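# Stand the litter pouch upright, clipped, mid-table

## Task

Place the cat litter pouch upright near the centre of the table, one of its wide faces turned toward the robot arms, with space between it and both the litter pan and the scoop. The clip must be attached to the pouch and holding onto it tightly. The pan must still be upright afterwards. Declare the job complete yourself by calling finished_scene.

## Robot and tools

Robot: two arms, left_arm and right_arm, each with a two-finger gripper. The calibrated base of left_arm sits at (-0.024, +0.244, 0) m with no rotation (quat_wxyz 1,0,0,0). The base of right_arm sits at (+0.041, -0.340, 0) m with a slight yaw (quat_wxyz 1,0,0,0.012).

Frame: every pose, target and reading uses the scene frame. Its origin is at table-top height, halfway between the nominal arm bases. +z points up, +x points out across the table, and left_arm is on the +y side. Arm names do not match left or right in the images. Reported hand positions and orientations can be a few centimetres off, more when an arm reaches far.

Gripper geometry: the fingers extend along the gripper's own +z axis and close along its y axis. end_effector_position is the point between the finger pads, roughly 1 cm short of the fingertips.

Row layout, shared by all moving tools: one flat list of 16 numbers covering both arms, even when only one moves. The first 8 are left_arm: x, y, z (metres, absolute position in the scene frame), qw, qx, qy, qz (absolute orientation, w first), then opening. The last 8 are the same for right_arm. Opening runs from -1 (closed) to +1 (fully open, 0.094 m). It is an absolute command, not an offset. A 0 still counts as a command, so resend the current value to leave a gripper unchanged. To hold an arm still, repeat its last reported full pose and the opening you want in every call. To keep an orientation fixed, resend the same quaternion rather than copying a drifted reading.

execute_actions(actions, cameras): actions is a list of actions. Each action is a table of 1 to 15 rows, one row per 1/30 s control step. If there are fewer than 15 rows, the last row is held for the remaining steps. An action is rejected for both arms if a target lies more than 0.6 m from that gripper's current position along any of the gripper's axes. If the first action fails that check, or any action is malformed, the whole call is rejected. An empty list just returns the state and images. cameras names which images come back: omitted, null or ["all"] gives all; [] gives none. Valid names are cam_high and cam_low, both 896x504.

move(target, speed, blend, opening_speed, blocking, cameras): drives each gripper in a straight line from its current Hand target toward absolute target poses. target is either a single 16-number row or a list of up to 15 rows passed through in order. The 0.6 m check does not apply, but a move stops after 10 s, possibly short of its target. speed is the path's top speed in m/s, from 0.002 to 2.9, default 0.25. Rotation is capped at twice that value in rad/s. It can be one number or one per target. blend, in metres, rounds the corners of a list of targets; 0 means a sharp corner. opening_speed, 0.2 or higher, is the rate in scale units per second at which openings change; use a slow rate to grip something soft. Changed openings on later targets are applied only after the arms have stopped at that target. blocking=false returns after about 0.5 s while the motion continues; a new move then takes over from the current point. The result has a 'move:' line giving the ending (done, off_target, moving, held, fault) and any limits that acted. limits=paced means a commanded pose was clipped; limits=held means a check withheld steps. Neither done nor off_target tells you whether contact occurred.

wait(seconds): lets the simulation run for 0 to 10 s with the last commands held. It returns early if a running move ends.

stop(): brakes the current move to rest. Fast moves need room to stop.

zoom_image(camera, region): gives a closer view of part of the latest image. camera is cam_high or cam_low. region is [x0, y0, x1, y1] in pixels from the top-left corner, at most 504x504.

read_manual(section): returns the licence text ("licences"). It does not move the robot.

finished_scene(scene): ends the current scene; scene is the current scene's integer number. This cannot be undone.

Result lines: each arm's end_effector_position and end_effector_quat_wxyz; Hand target, which is where the controller is actually steering and can fall short of your command; Tool commands; grip_measured, the finger gap on the -1..1 scale, which can read a few millimetres wider or narrower than the true gap; Joint positions, whose last value is the gap in metres; Joint velocities, reading 'within noise' when the arm is at rest; and joint torques, which include gravity, are noisy, and wrap at ±28 N m on joints 1 to 3.

Control behaviour: each step, a commanded orientation is limited to within 40 degrees of the current one. Friction can leave the hand a centimetre or more off target in free air. Very small moves may not start. The gripper pushes at full force (about 50 to 64 N per pad) once the command is about 0.05 below the touch reading. To release, command an opening well above grip_measured.

Avoid: dropping objects or releasing them while they are still moving; fast impacts and hard pushes, since faster motion and aiming deeper past contact both increase force; any contact or squeeze between the two arms, including one gripper closing on the other's fingers (the clearance check does not guard the grippers against each other); routing paths close to an arm's own base, which can flip its shoulder posture; and knocking anything off the table. Long holds, full stretches and pushing toward unreachable poses heat the motors. A MOTOR HOT line warns of this; an OVER-TEMPERATURE FAULT folds that arm away for the rest of the scene. Loose objects may occasionally be nudged by outside disturbances.

Each tool is called as name(argument=value, ...), one argument or row to a line, values as JSON.

## Session

execute_actions(
  actions=[],
)

Scene clock: 0.00 s.
left_arm: end_effector_position=(+0.3860, +0.2951, +0.1255) grip_measured=+1.000 end_effector_quat_wxyz=(+0.466, -0.356, +0.808, -0.062) | right_arm: end_effector_position=(+0.1356, -0.1588, +0.1164) grip_measured=+1.000 end_effector_quat_wxyz=(+0.373, -0.231, +0.889, +0.133)
Joint positions: left_arm=[0.032 1.442 0.727 0.108 -0.208 -0.69 0.094] | right_arm=[1.654 0.743 0.521 -0.887 0.697 1 0.094]
Joint velocities: within noise
Joint torques (N m): no reading
Motor temperatures (°C): left_arm=[30 33 35 31 29 30 28] | right_arm=[27 36 33 30 26 27 28]
Heat: left arm: 35 °C; right arm: 36 °C.
Hand target: left_arm +0.3871, +0.2959, +0.1305; +0.471, -0.356, +0.805, -0.061 | right_arm +0.1377, -0.1597, +0.1200; +0.380, -0.228, +0.887, +0.132
Tool commands: left_gripper/opening=+1.0 right_gripper/opening=+1.0

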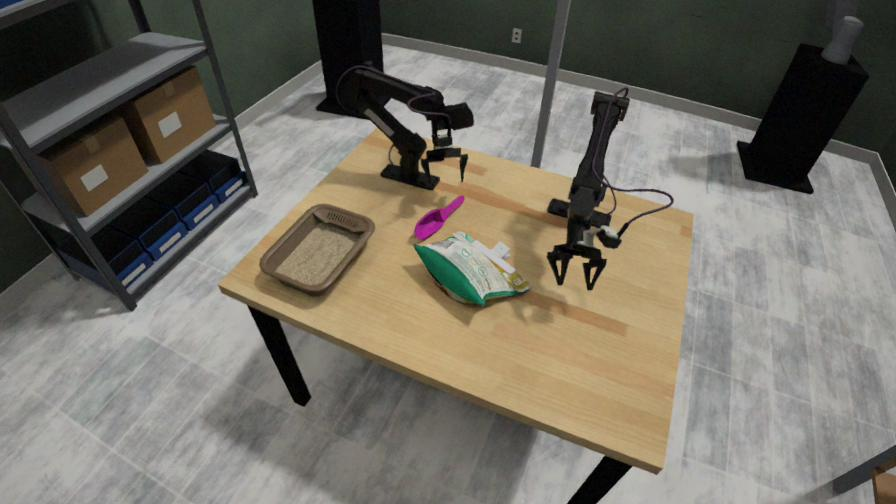

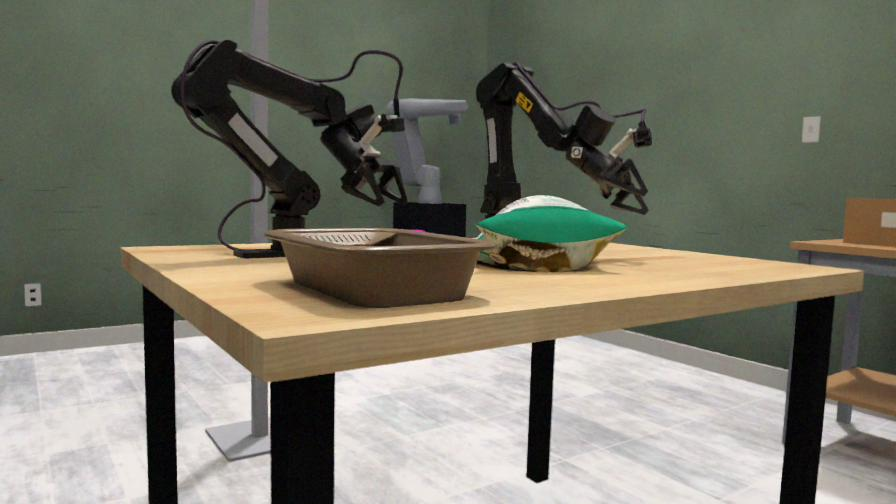

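zoom_image(
  camera="cam_high",
  region=[380, 180, 580, 320],
)

zoom_image(
  camera="cam_low",
  region=[400, 160, 680, 320],
)

Scaled by 2.520.

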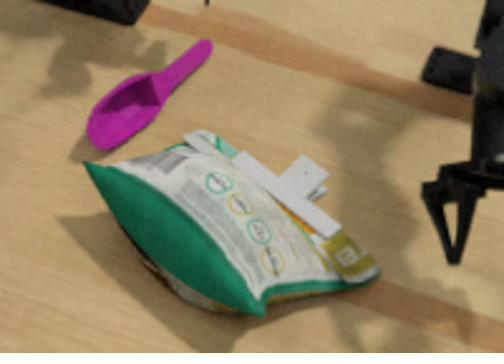

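Scaled by 1.800.

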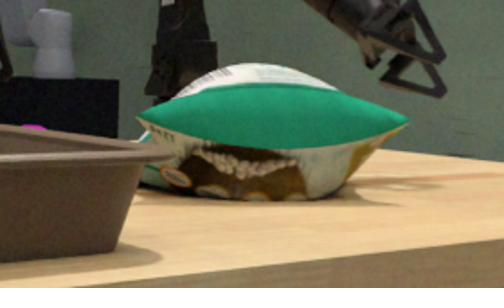

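zoom_image(
  camera="cam_high",
  region=[450, 225, 540, 305],
)

zoom_image(
  camera="cam_high",
  region=[405, 225, 495, 310],
)

zoom_image(
  camera="cam_high",
  region=[540, 220, 640, 300],
)

zoom_image(
  camera="cam_high",
  region=[400, 120, 500, 200],
)

zoom_image(
  camera="cam_low",
  region=[560, 120, 680, 230],
)

zoom_image(
  camera="cam_low",
  region=[320, 100, 440, 220],
)

Scaled by 5.600.

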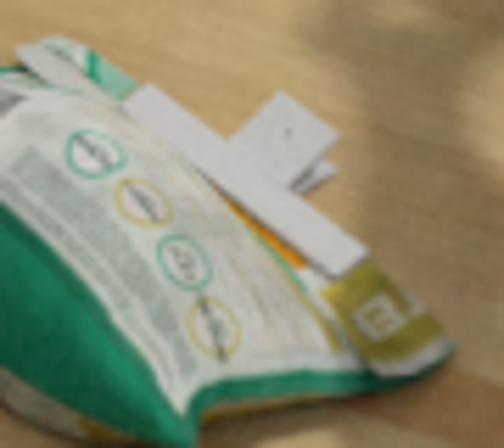

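Scaled by 5.600.

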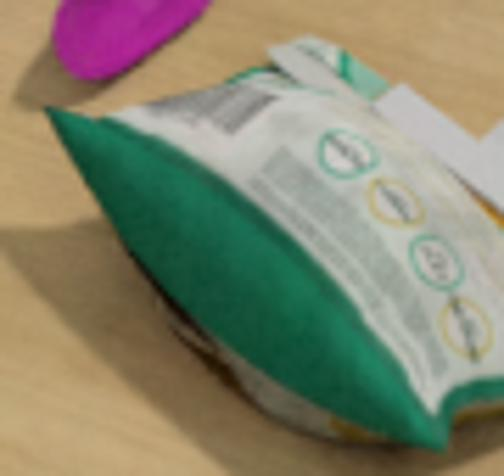

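Scaled by 5.040.

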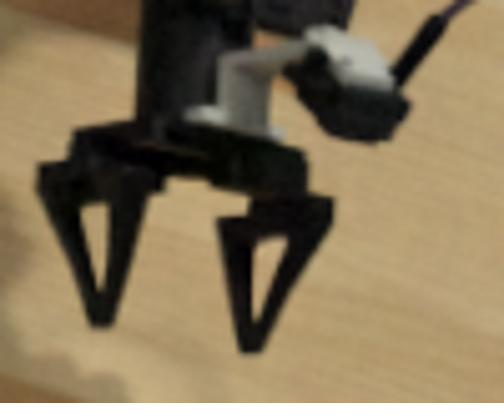

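Scaled by 5.040.

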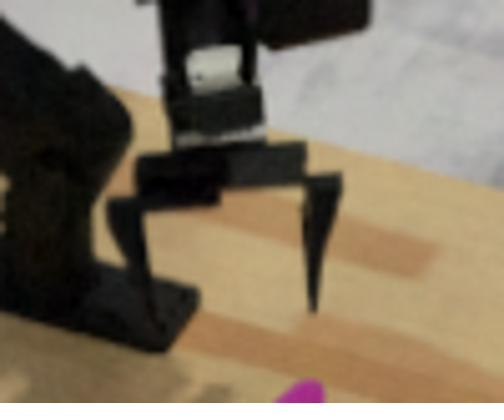

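Scaled by 4.200.

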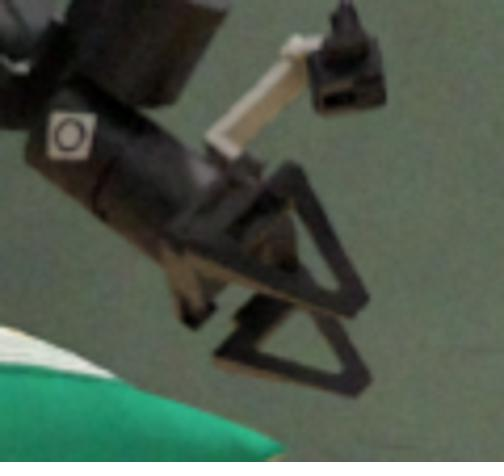

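Scaled by 4.200.

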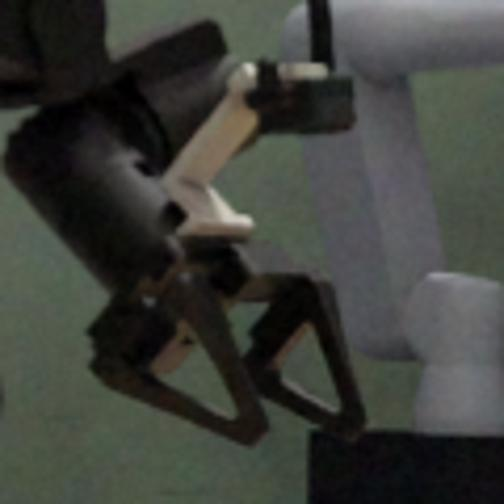

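move(
  target=[0.25, 0.35, 0.05, 0, 0, 1, 0, -1, 0.2, -0.2, 0.25, 0, 0, 1, 0, -1],
)

zoom_image(
  camera="cam_high",
  region=[560, 200, 680, 280],
)

zoom_image(
  camera="cam_high",
  region=[380, 100, 500, 200],
)

zoom_image(
  camera="cam_low",
  region=[300, 80, 480, 240],
)

zoom_image(
  camera="cam_low",
  region=[560, 120, 700, 260],
)

Scene clock: 5.00 s.
left_arm: end_effector_position=(+0.2464, +0.3459, +0.0473) grip_measured=-0.994 end_effector_quat_wxyz=(+0.000, +0.000, +1.000, -0.002) | right_arm: end_effector_position=(+0.2002, -0.1981, +0.2402) grip_measured=-0.991 end_effector_quat_wxyz=(+0.096, +0.001, +0.992, +0.084)
Joint positions: left_arm=[0.359 1.692 1.109 -0.989 0.005 0.36 0] | right_arm=[0.699 1.206 1.441 -1.549 0.001 0.725 0]
Joint velocities: within noise
Joint torques (N m): left_arm=[0.42 -5.5 8.16 0.29 -0.04 0.05] | right_arm=[-0.75 -3.19 7.71 0.54 -0.07 -0.13]
Motor temperatures (°C): left_arm=[30 33 37 31 29 30 28] | right_arm=[27 36 34 30 26 27 28]
Heat: left arm: 37 °C; right arm: 36 °C.
Hand target: left_arm +0.2499, +0.3499, +0.0500; +0.000, +0.000, +1.000, +0.000 | right_arm +0.2001, -0.1999, +0.2490; +0.106, +0.000, +0.990, +0.092
Off the commanded pose: left_arm 0.006 m, 0 deg | right_arm 0.010 m, 15 deg.
joint sent to its limit (right arm) — joint 4 (wrist pitch), lower limit. The joint targets are off in orientation, not in position.
move: off_target (right_arm)

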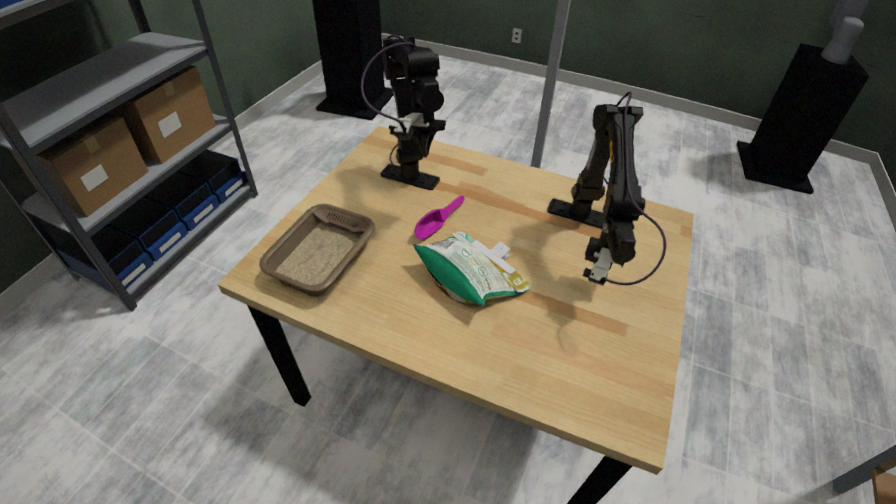

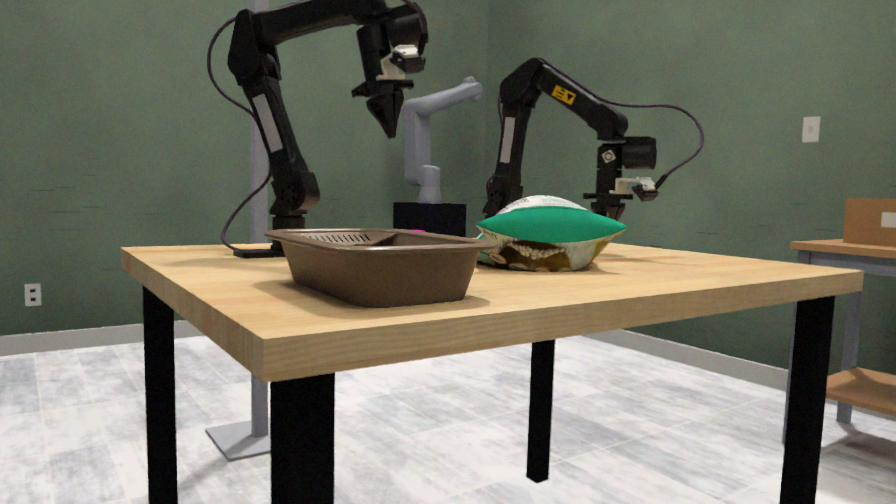

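Scaled by 4.200.

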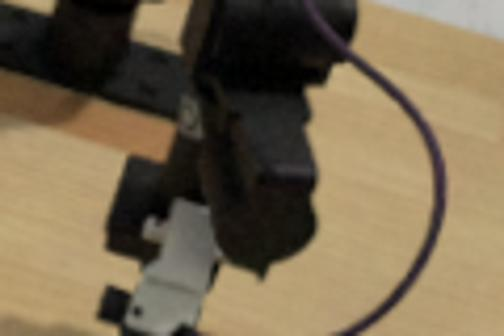

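Scaled by 4.200.

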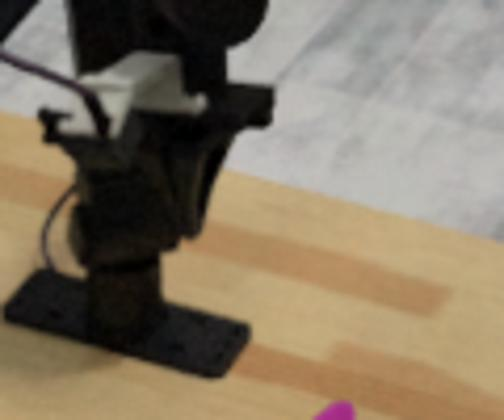

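Scaled by 2.800.

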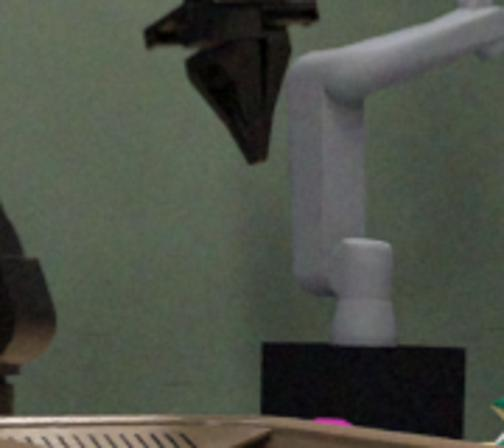

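Scaled by 3.600.

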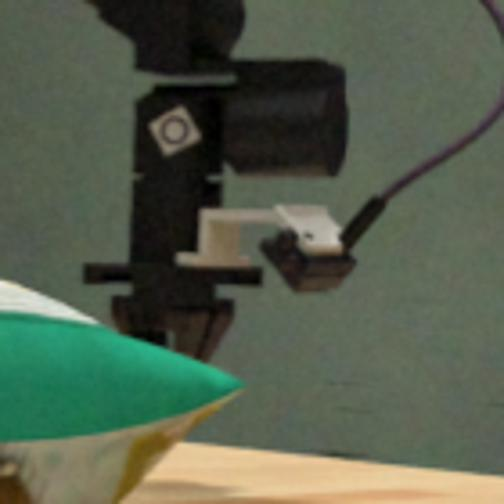

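move(
  target=[0.50, 0.30, 0.06, 0.3827, 0, 0.9239, 0, -1, 0.3, -0.25, 0.2, 0.3827, 0, 0.9239, 0, -1],
)

zoom_image(
  camera="cam_high",
  region=[540, 240, 680, 380],
)

zoom_image(
  camera="cam_high",
  region=[350, 100, 490, 240],
)

zoom_image(
  camera="cam_low",
  region=[300, 80, 480, 240],
)

zoom_image(
  camera="cam_low",
  region=[560, 120, 720, 280],
)

move(
  target=[0.35, 0.42, 0.06, 0.3827, 0, 0.9239, 0, -1, 0.42, -0.15, 0.25, 0.3827, 0, 0.9239, 0, -1],
)

zoom_image(
  camera="cam_high",
  region=[540, 220, 680, 360],
)

zoom_image(
  camera="cam_high",
  region=[380, 100, 520, 240],
)

zoom_image(
  camera="cam_low",
  region=[320, 80, 500, 240],
)

zoom_image(
  camera="cam_low",
  region=[600, 120, 760, 280],
)

Scene clock: 7.90 s.
left_arm: end_effector_position=(+0.4906, +0.3005, +0.0581) grip_measured=-0.994 end_effector_quat_wxyz=(+0.374, +0.001, +0.927, +0.002) | right_arm: end_effector_position=(+0.3003, -0.2439, +0.2026) grip_measured=-0.991 end_effector_quat_wxyz=(+0.378, -0.004, +0.926, +0.009)
Joint positions: left_arm=[0.14 1.985 1.235 -0.058 0.094 0.103 0] | right_arm=[0.571 0.971 0.92 -0.83 0.386 0.447 0]
Joint velocities: within noise
Joint torques (N m): left_arm=[-0.08 -8.18 9.16 1.81 0.08 -0.07] | right_arm=[-0.94 -2.78 5.05 1.39 0.29 -0.1]
Motor temperatures (°C): left_arm=[30 34 37 32 29 30 28] | right_arm=[27 36 34 31 26 27 28]
Heat: left arm: 37 °C; right arm: 36 °C.
Hand target: left_arm +0.4996, +0.2999, +0.0601; +0.383, +0.000, +0.924, +0.000 | right_arm +0.2999, -0.2499, +0.2000; +0.382, +0.000, +0.924, +0.000
Off the commanded pose: left_arm 0.010 m, 1 deg | right_arm 0.007 m, 1 deg.
move: done

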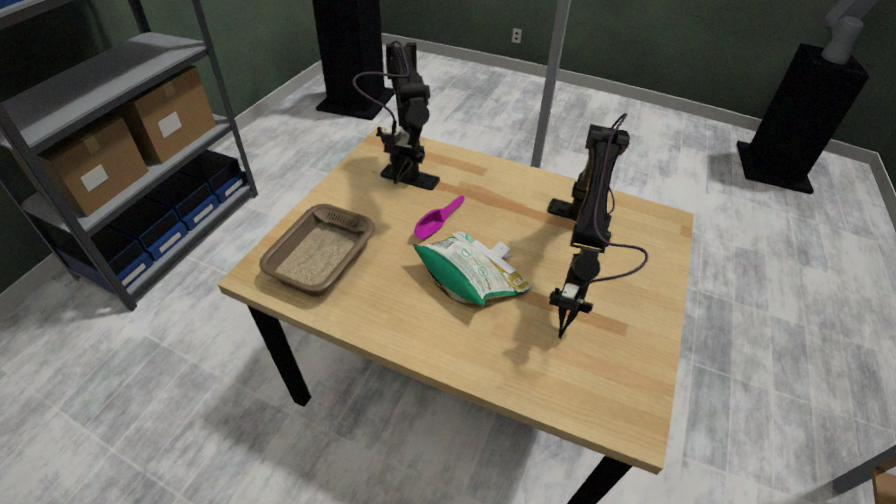

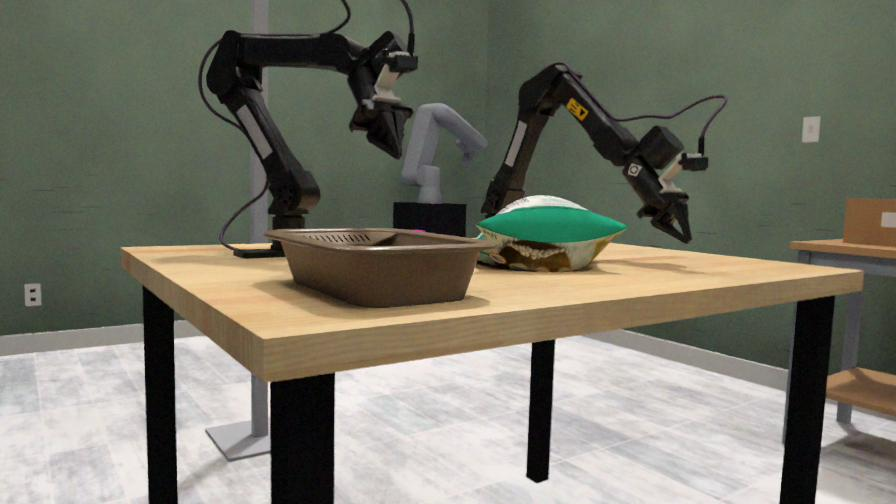

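Scaled by 3.600.

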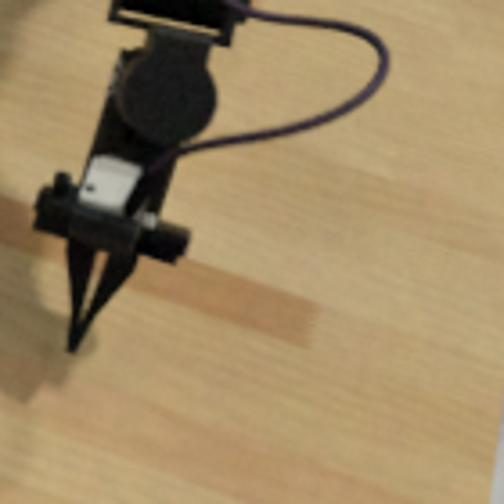

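Scaled by 3.600.

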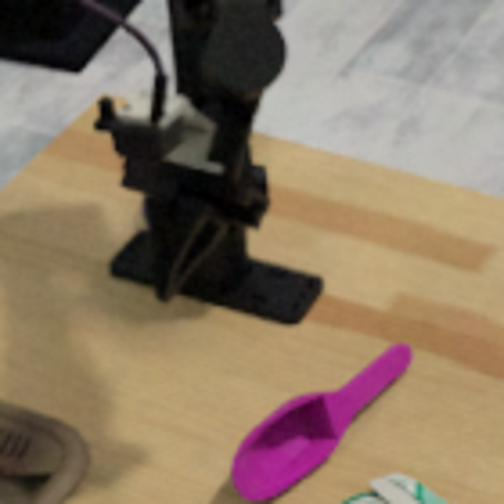

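Scaled by 2.800.

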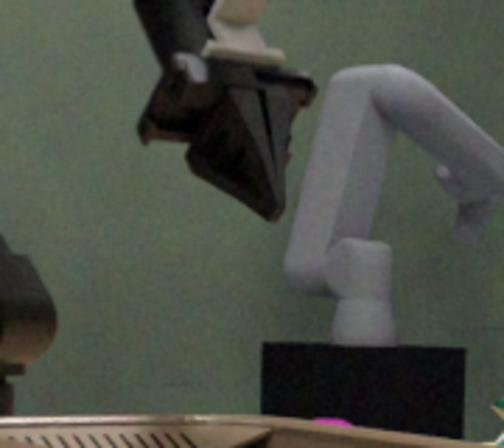

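Scaled by 3.150.

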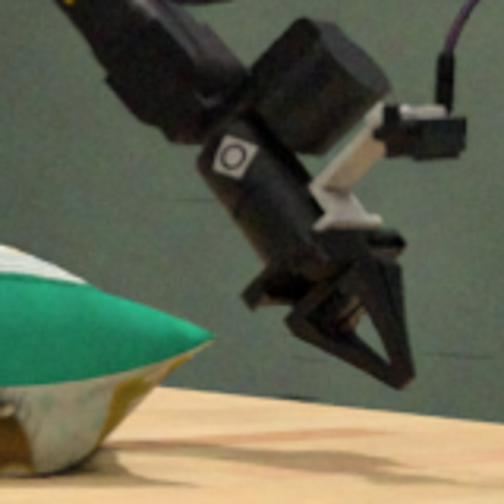

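Scene clock: 9.53 s.
left_arm: end_effector_position=(+0.3519, +0.4261, +0.0540) grip_measured=-0.994 end_effector_quat_wxyz=(+0.379, -0.007, +0.925, +0.005) | right_arm: end_effector_position=(+0.4178, -0.1516, +0.2424) grip_measured=-0.991 end_effector_quat_wxyz=(+0.377, -0.004, +0.926, +0.003)
Joint positions: left_arm=[0.617 1.713 0.863 -0.039 0.404 0.457 0] | right_arm=[0.61 1.578 1.507 -0.83 0.419 0.478 0]
Joint velocities: within noise
Joint torques (N m): left_arm=[-0.24 -9.07 5.72 1.4 0.27 0.05] | right_arm=[0.57 -6.13 9.46 1.13 0.37 0.1]
Motor temperatures (°C): left_arm=[30 35 37 32 29 30 28] | right_arm=[27 36 35 31 26 27 28]
Heat: left arm: 37 °C; right arm: 36 °C.
Hand target: left_arm +0.3501, +0.4201, +0.0596; +0.383, +0.000, +0.924, +0.000 | right_arm +0.4199, -0.1500, +0.2499; +0.383, +0.000, +0.924, +0.000
Off the commanded pose: left_arm 0.009 m, 1 deg | right_arm 0.008 m, 1 deg.
move: done

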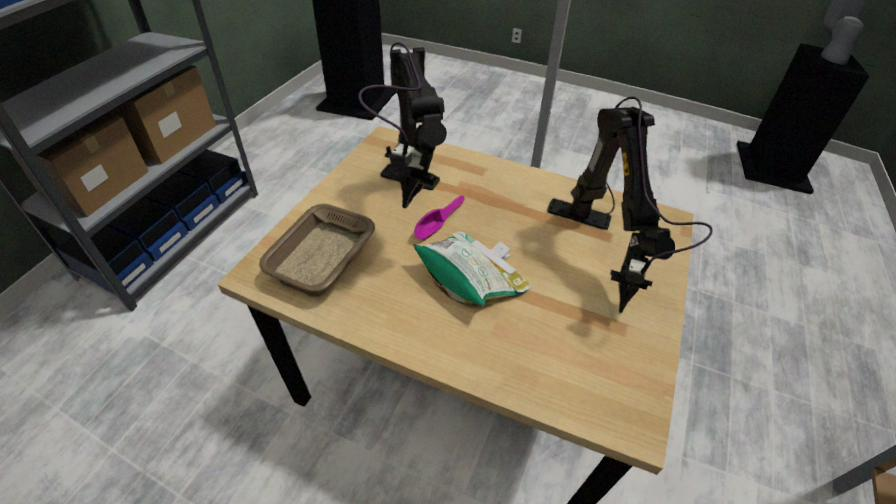

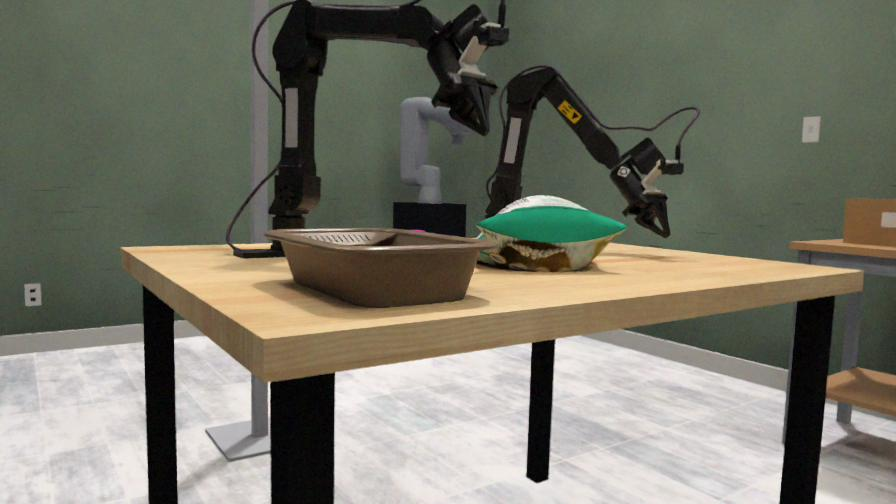

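Scaled by 3.600.

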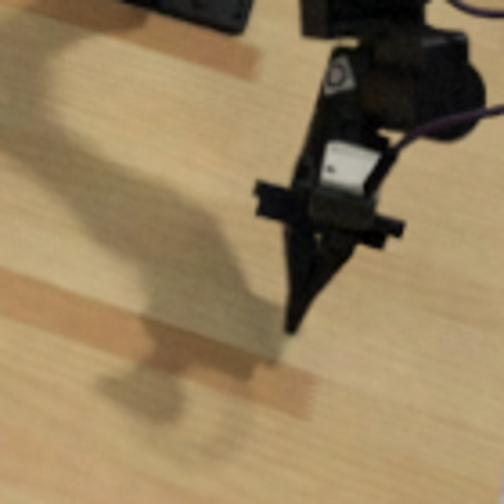

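Scaled by 3.600.

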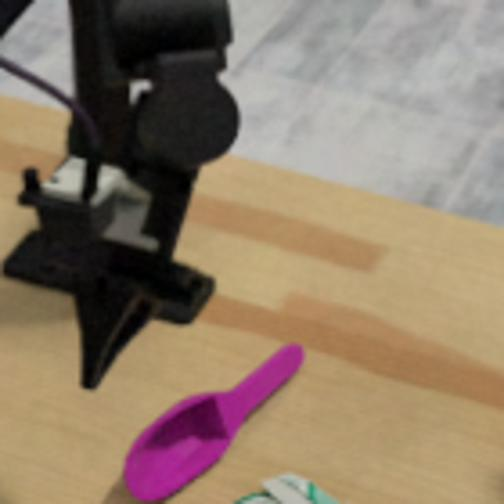

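Scaled by 2.800.

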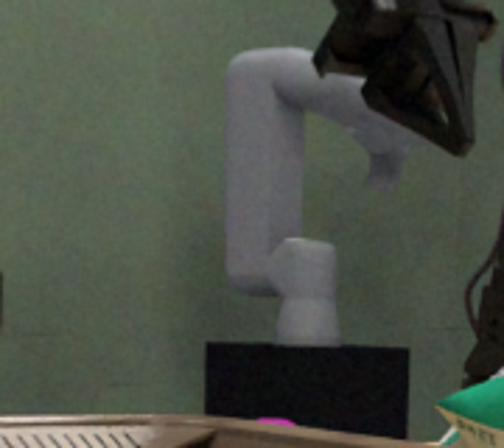

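Scaled by 3.150.

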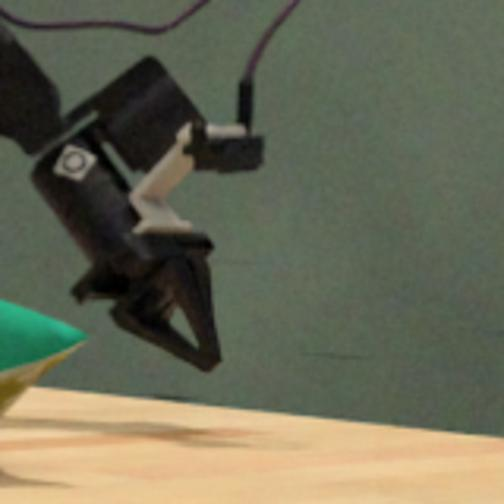

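zoom_image(
  camera="cam_high",
  region=[540, 190, 640, 240],
)

zoom_image(
  camera="cam_high",
  region=[200, 100, 500, 320],
)

zoom_image(
  camera="cam_high",
  region=[600, 180, 720, 500],
)

zoom_image(
  camera="cam_low",
  region=[220, 200, 380, 280],
)

zoom_image(
  camera="cam_low",
  region=[470, 180, 640, 280],
)

Scaled by 5.040.

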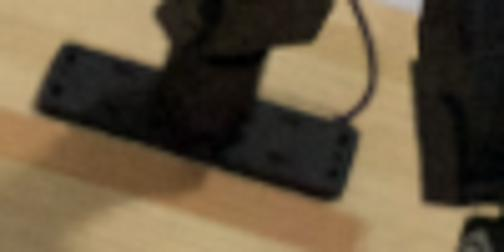

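Scaled by 1.680.

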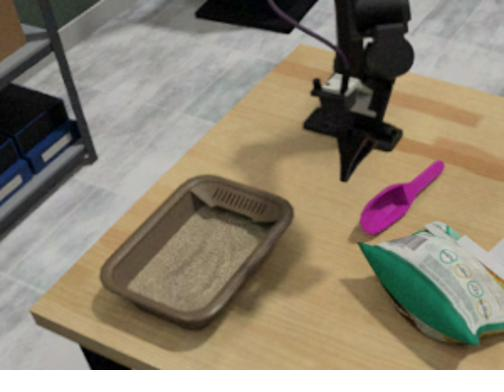

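Scaled by 1.575.

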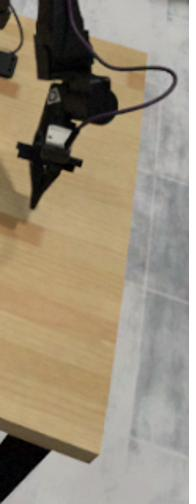

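Scaled by 3.150.

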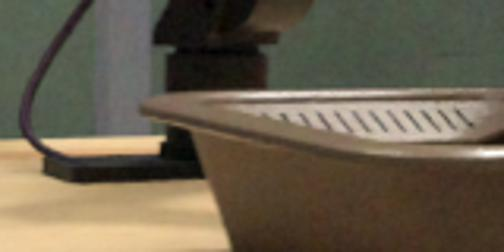

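Scaled by 2.965.

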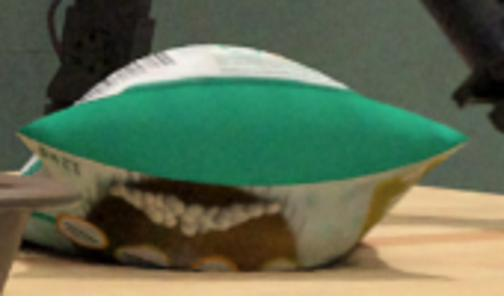

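zoom_image(
  camera="cam_low",
  region=[465, 190, 545, 280],
)

zoom_image(
  camera="cam_low",
  region=[560, 190, 640, 280],
)

zoom_image(
  camera="cam_high",
  region=[470, 230, 520, 280],
)

Scaled by 5.600.

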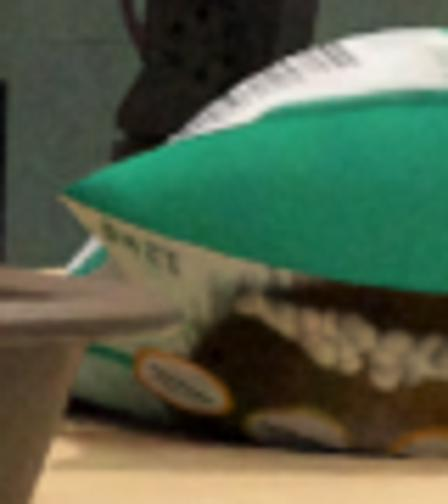

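Scaled by 5.600.

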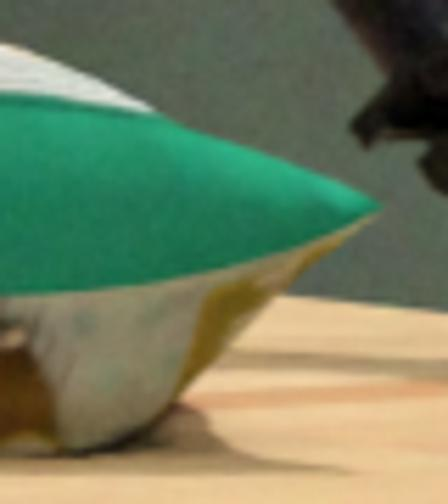

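Scaled by 10.080.

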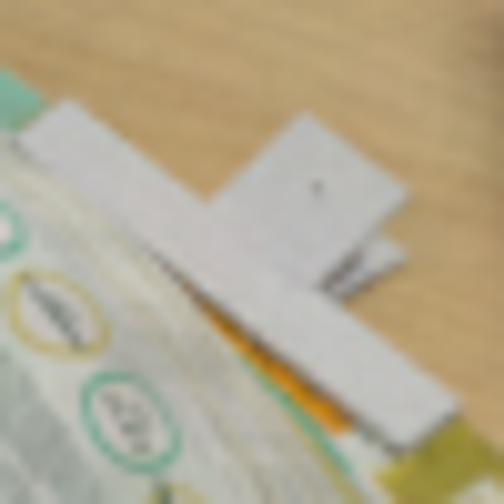

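move(
  target=[
    [0.25, 0.22, 0.2, 0.2582, -0.496, 0.7354, -0.3828, 0.277, 0.2, -0.3, 0.25, 0.3827, 0, 0.9239, 0, -1],
    [0.2755, 0.151, 0.112, 0.2582, -0.496, 0.7354, -0.3828, 0.277, 0.2, -0.3, 0.25, 0.3827, 0, 0.9239, 0, -1],
  ],
)

zoom_image(
  camera="cam_high",
  region=[450, 200, 570, 300],
)

zoom_image(
  camera="cam_low",
  region=[465, 150, 645, 280],
)

Scene clock: 20.03 s.
left_arm: end_effector_position=(+0.2772, +0.1505, +0.1178) grip_measured=+0.276 end_effector_quat_wxyz=(+0.258, -0.495, +0.733, -0.388) | right_arm: end_effector_position=(+0.2019, -0.2952, +0.2537) grip_measured=-0.991 end_effector_quat_wxyz=(+0.384, +0.001, +0.923, +0.012)
Joint positions: left_arm=[-0.229 0.976 0.419 -0.05 0.134 -1.487 0.06] | right_arm=[0.822 0.675 1.091 -1.384 0.543 0.676 0]
Joint velocities: within noise
Joint torques (N m): left_arm=[-0.5 -1.17 6.24 1.92 -0.09 0.02] | right_arm=[0.81 1.22 4.48 1 0.42 0.01]
Motor temperatures (°C): left_arm=[30 35 37 32 29 30 28] | right_arm=[27 36 35 32 26 27 28]
Heat: left arm: 37 °C; right arm: 36 °C.
Hand target: left_arm +0.2754, +0.1511, +0.1120; +0.258, -0.496, +0.735, -0.383 | right_arm +0.2001, -0.3000, +0.2501; +0.383, +0.000, +0.924, +0.000
Off the commanded pose: left_arm 0.006 m, 1 deg | right_arm 0.006 m, 1 deg.
move: done

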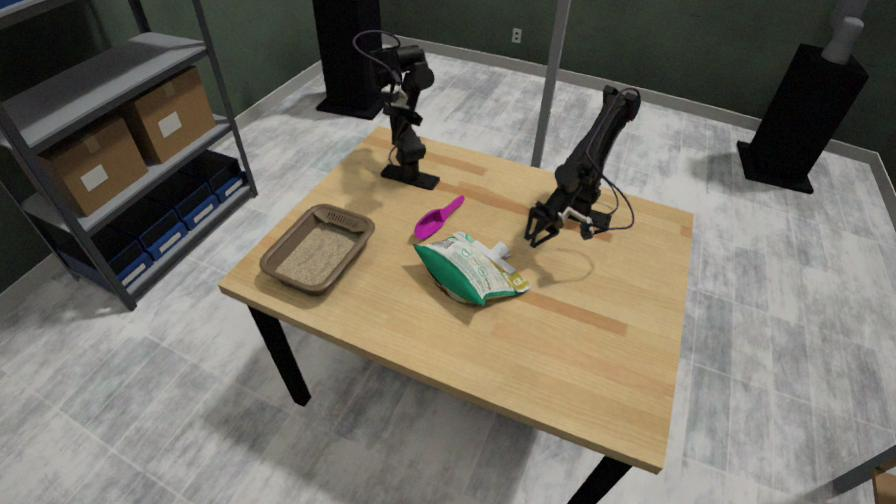

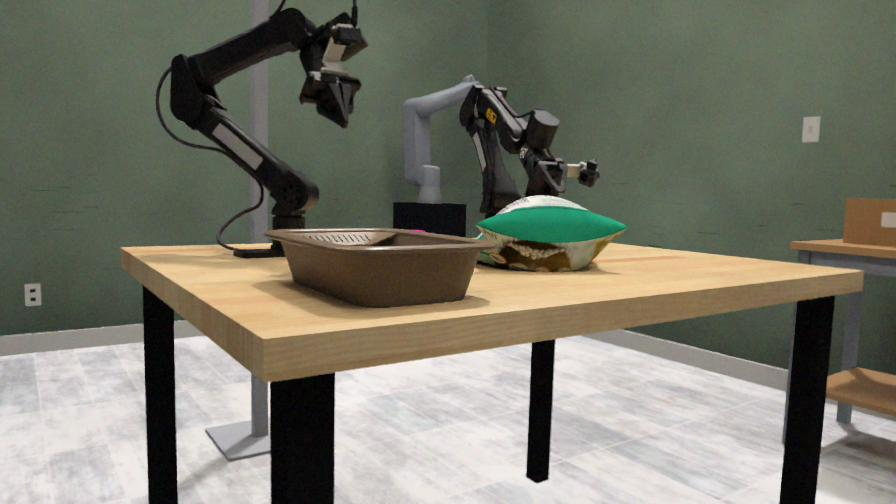

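Scaled by 4.200.

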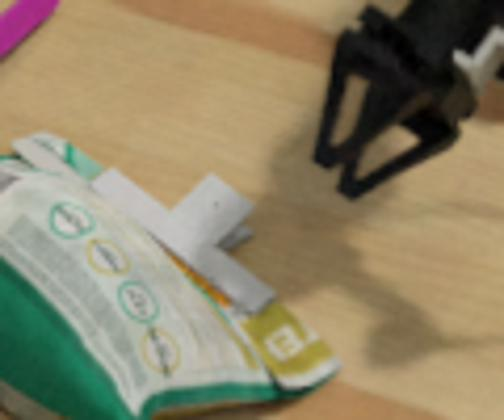

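Scaled by 2.800.

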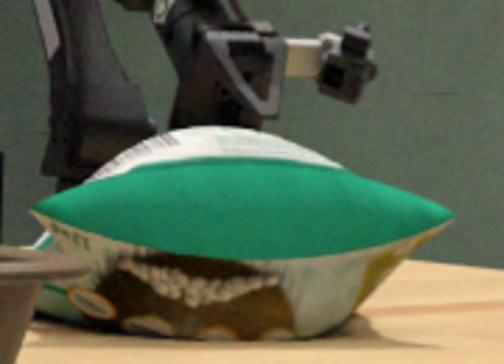

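move(
  target=[
    [0.331, 0.128, 0.067, 0.2582, -0.496, 0.7354, -0.3828, 0.277, 0.2, -0.3, 0.25, 0.3827, 0, 0.9239, 0, -1],
  ],
  speed=0.1,
)

zoom_image(
  camera="cam_high",
  region=[460, 220, 560, 300],
)

zoom_image(
  camera="cam_low",
  region=[465, 150, 645, 280],
)

Scene clock: 21.80 s.
left_arm: end_effector_position=(+0.3230, +0.1304, +0.0601) grip_measured=+0.276 end_effector_quat_wxyz=(+0.249, -0.500, +0.739, -0.378) | right_arm: end_effector_position=(+0.2019, -0.2953, +0.2537) grip_measured=-0.991 end_effector_quat_wxyz=(+0.383, +0.001, +0.924, +0.012)
Joint positions: left_arm=[-0.271 1.425 0.43 0.359 0.1 -1.511 0.06] | right_arm=[0.822 0.675 1.091 -1.384 0.543 0.676 0]
Joint velocities: within noise
Joint torques (N m): left_arm=[-0.46 -3.28 8.03 1.94 -0.1 0.08] | right_arm=[0.46 1.13 4.45 1.06 0.45 0.03]
Motor temperatures (°C): left_arm=[30 35 37 33 29 30 28] | right_arm=[27 36 35 32 26 27 28]
Heat: left arm: 37 °C; right arm: 36 °C.
Hand target: left_arm +0.3306, +0.1281, +0.0671; +0.258, -0.496, +0.735, -0.383 | right_arm +0.2001, -0.3000, +0.2501; +0.383, +0.000, +0.924, +0.000
Off the commanded pose: left_arm 0.011 m, 1 deg | right_arm 0.006 m, 1 deg.
move: off_target (left_arm)

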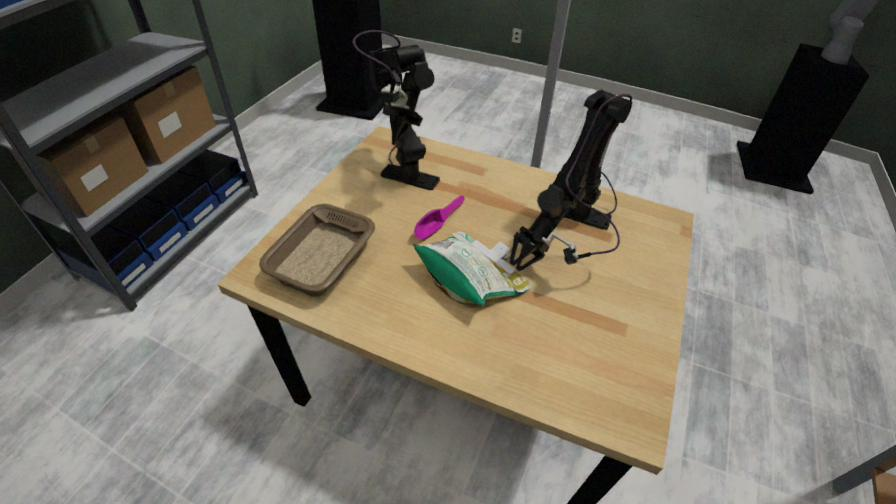

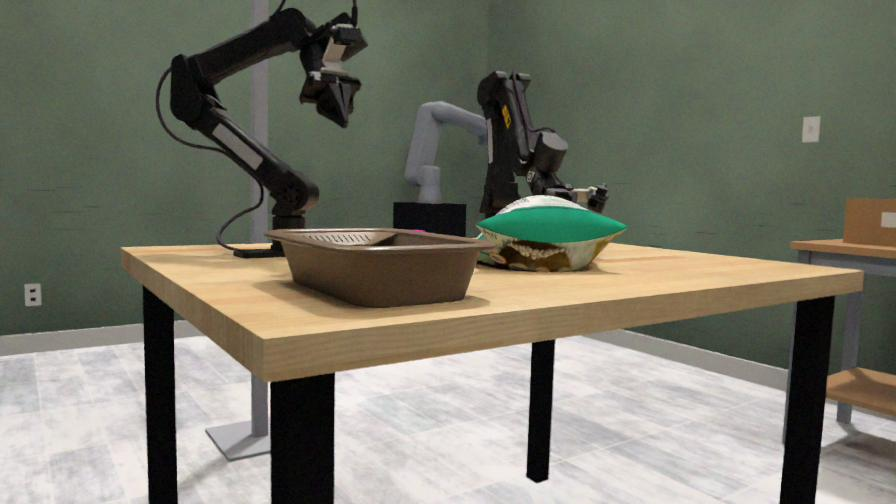

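Scaled by 5.040.

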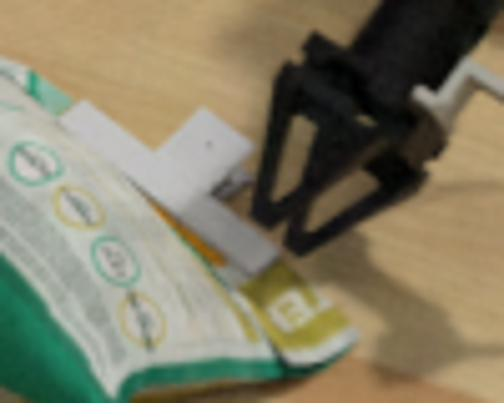

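Scaled by 2.800.

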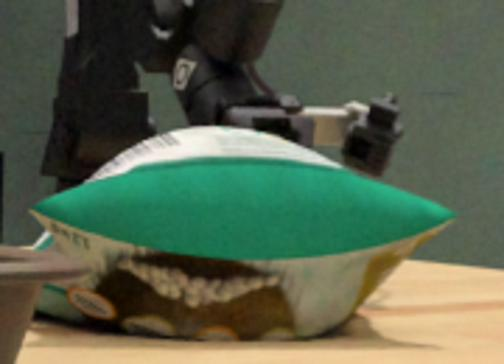

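move(
  target=[
    [0.348, 0.116, 0.066, 0.2582, -0.496, 0.7354, -0.3828, 0.277, 0.2, -0.3, 0.25, 0.3827, 0, 0.9239, 0, -1],
  ],
  speed=0.1,
)

zoom_image(
  camera="cam_high",
  region=[470, 220, 550, 300],
)

zoom_image(
  camera="cam_low",
  region=[465, 150, 645, 280],
)

Scene clock: 23.00 s.
left_arm: end_effector_position=(+0.3402, +0.1185, +0.0601) grip_measured=+0.276 end_effector_quat_wxyz=(+0.249, -0.499, +0.738, -0.379) | right_arm: end_effector_position=(+0.2018, -0.2953, +0.2536) grip_measured=-0.991 end_effector_quat_wxyz=(+0.383, +0.001, +0.924, +0.011)
Joint positions: left_arm=[-0.299 1.509 0.499 0.378 0.078 -1.527 0.06] | right_arm=[0.822 0.675 1.091 -1.385 0.543 0.676 0]
Joint velocities: within noise
Joint torques (N m): left_arm=[-0.54 -3.89 8.25 1.94 -0.15 0.06] | right_arm=[0.55 1.13 4.51 1 0.41 0.05]
Motor temperatures (°C): left_arm=[30 34 38 33 29 30 28] | right_arm=[27 36 35 32 26 27 28]
Heat: left arm: 38 °C; right arm: 36 °C.
Hand target: left_arm +0.3477, +0.1161, +0.0662; +0.258, -0.496, +0.735, -0.383 | right_arm +0.2001, -0.3000, +0.2501; +0.383, +0.000, +0.924, +0.000
Off the commanded pose: left_arm 0.010 m, 1 deg | right_arm 0.006 m, 1 deg.
move: done

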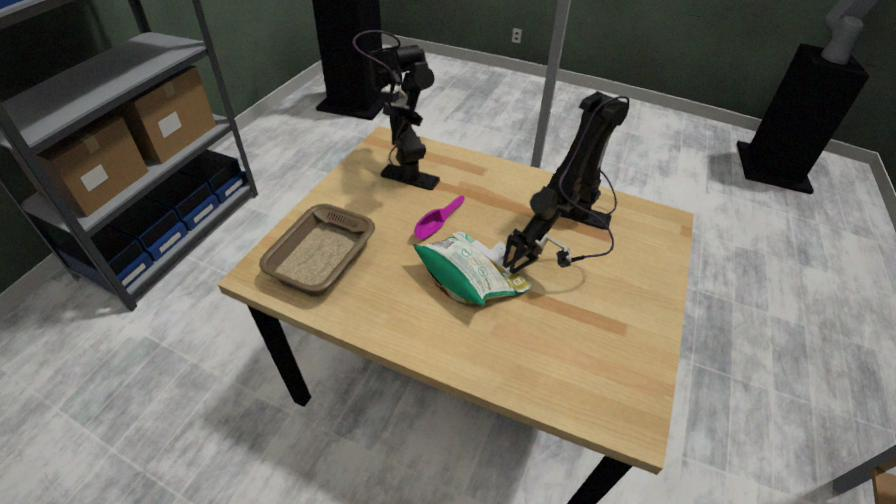

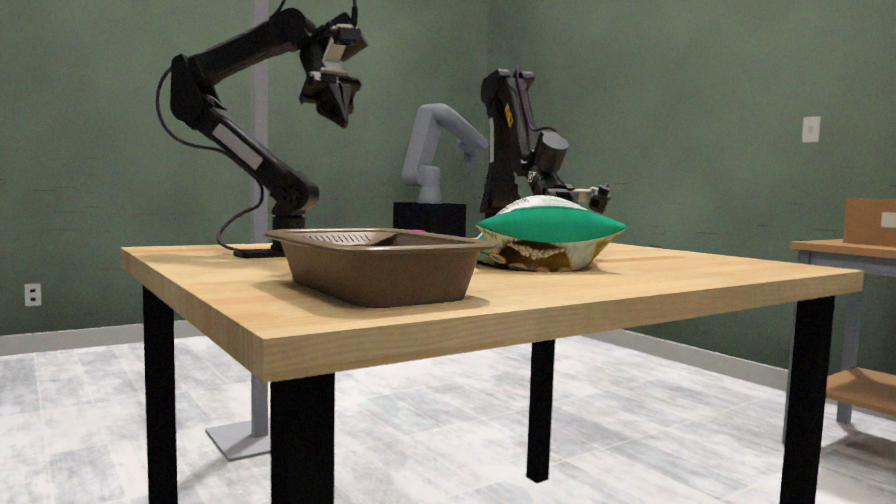

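Scaled by 6.300.

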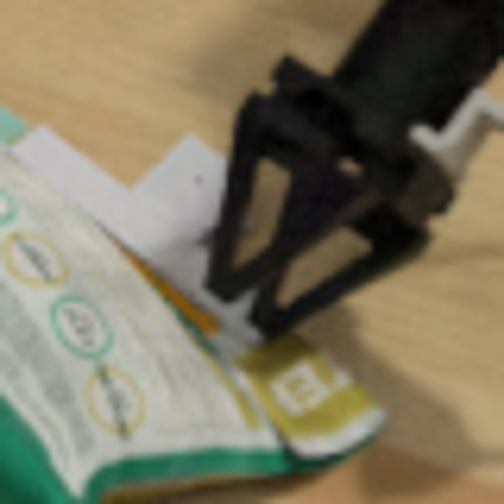

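Scaled by 2.800.

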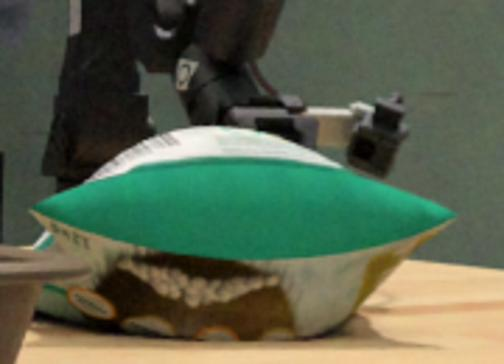

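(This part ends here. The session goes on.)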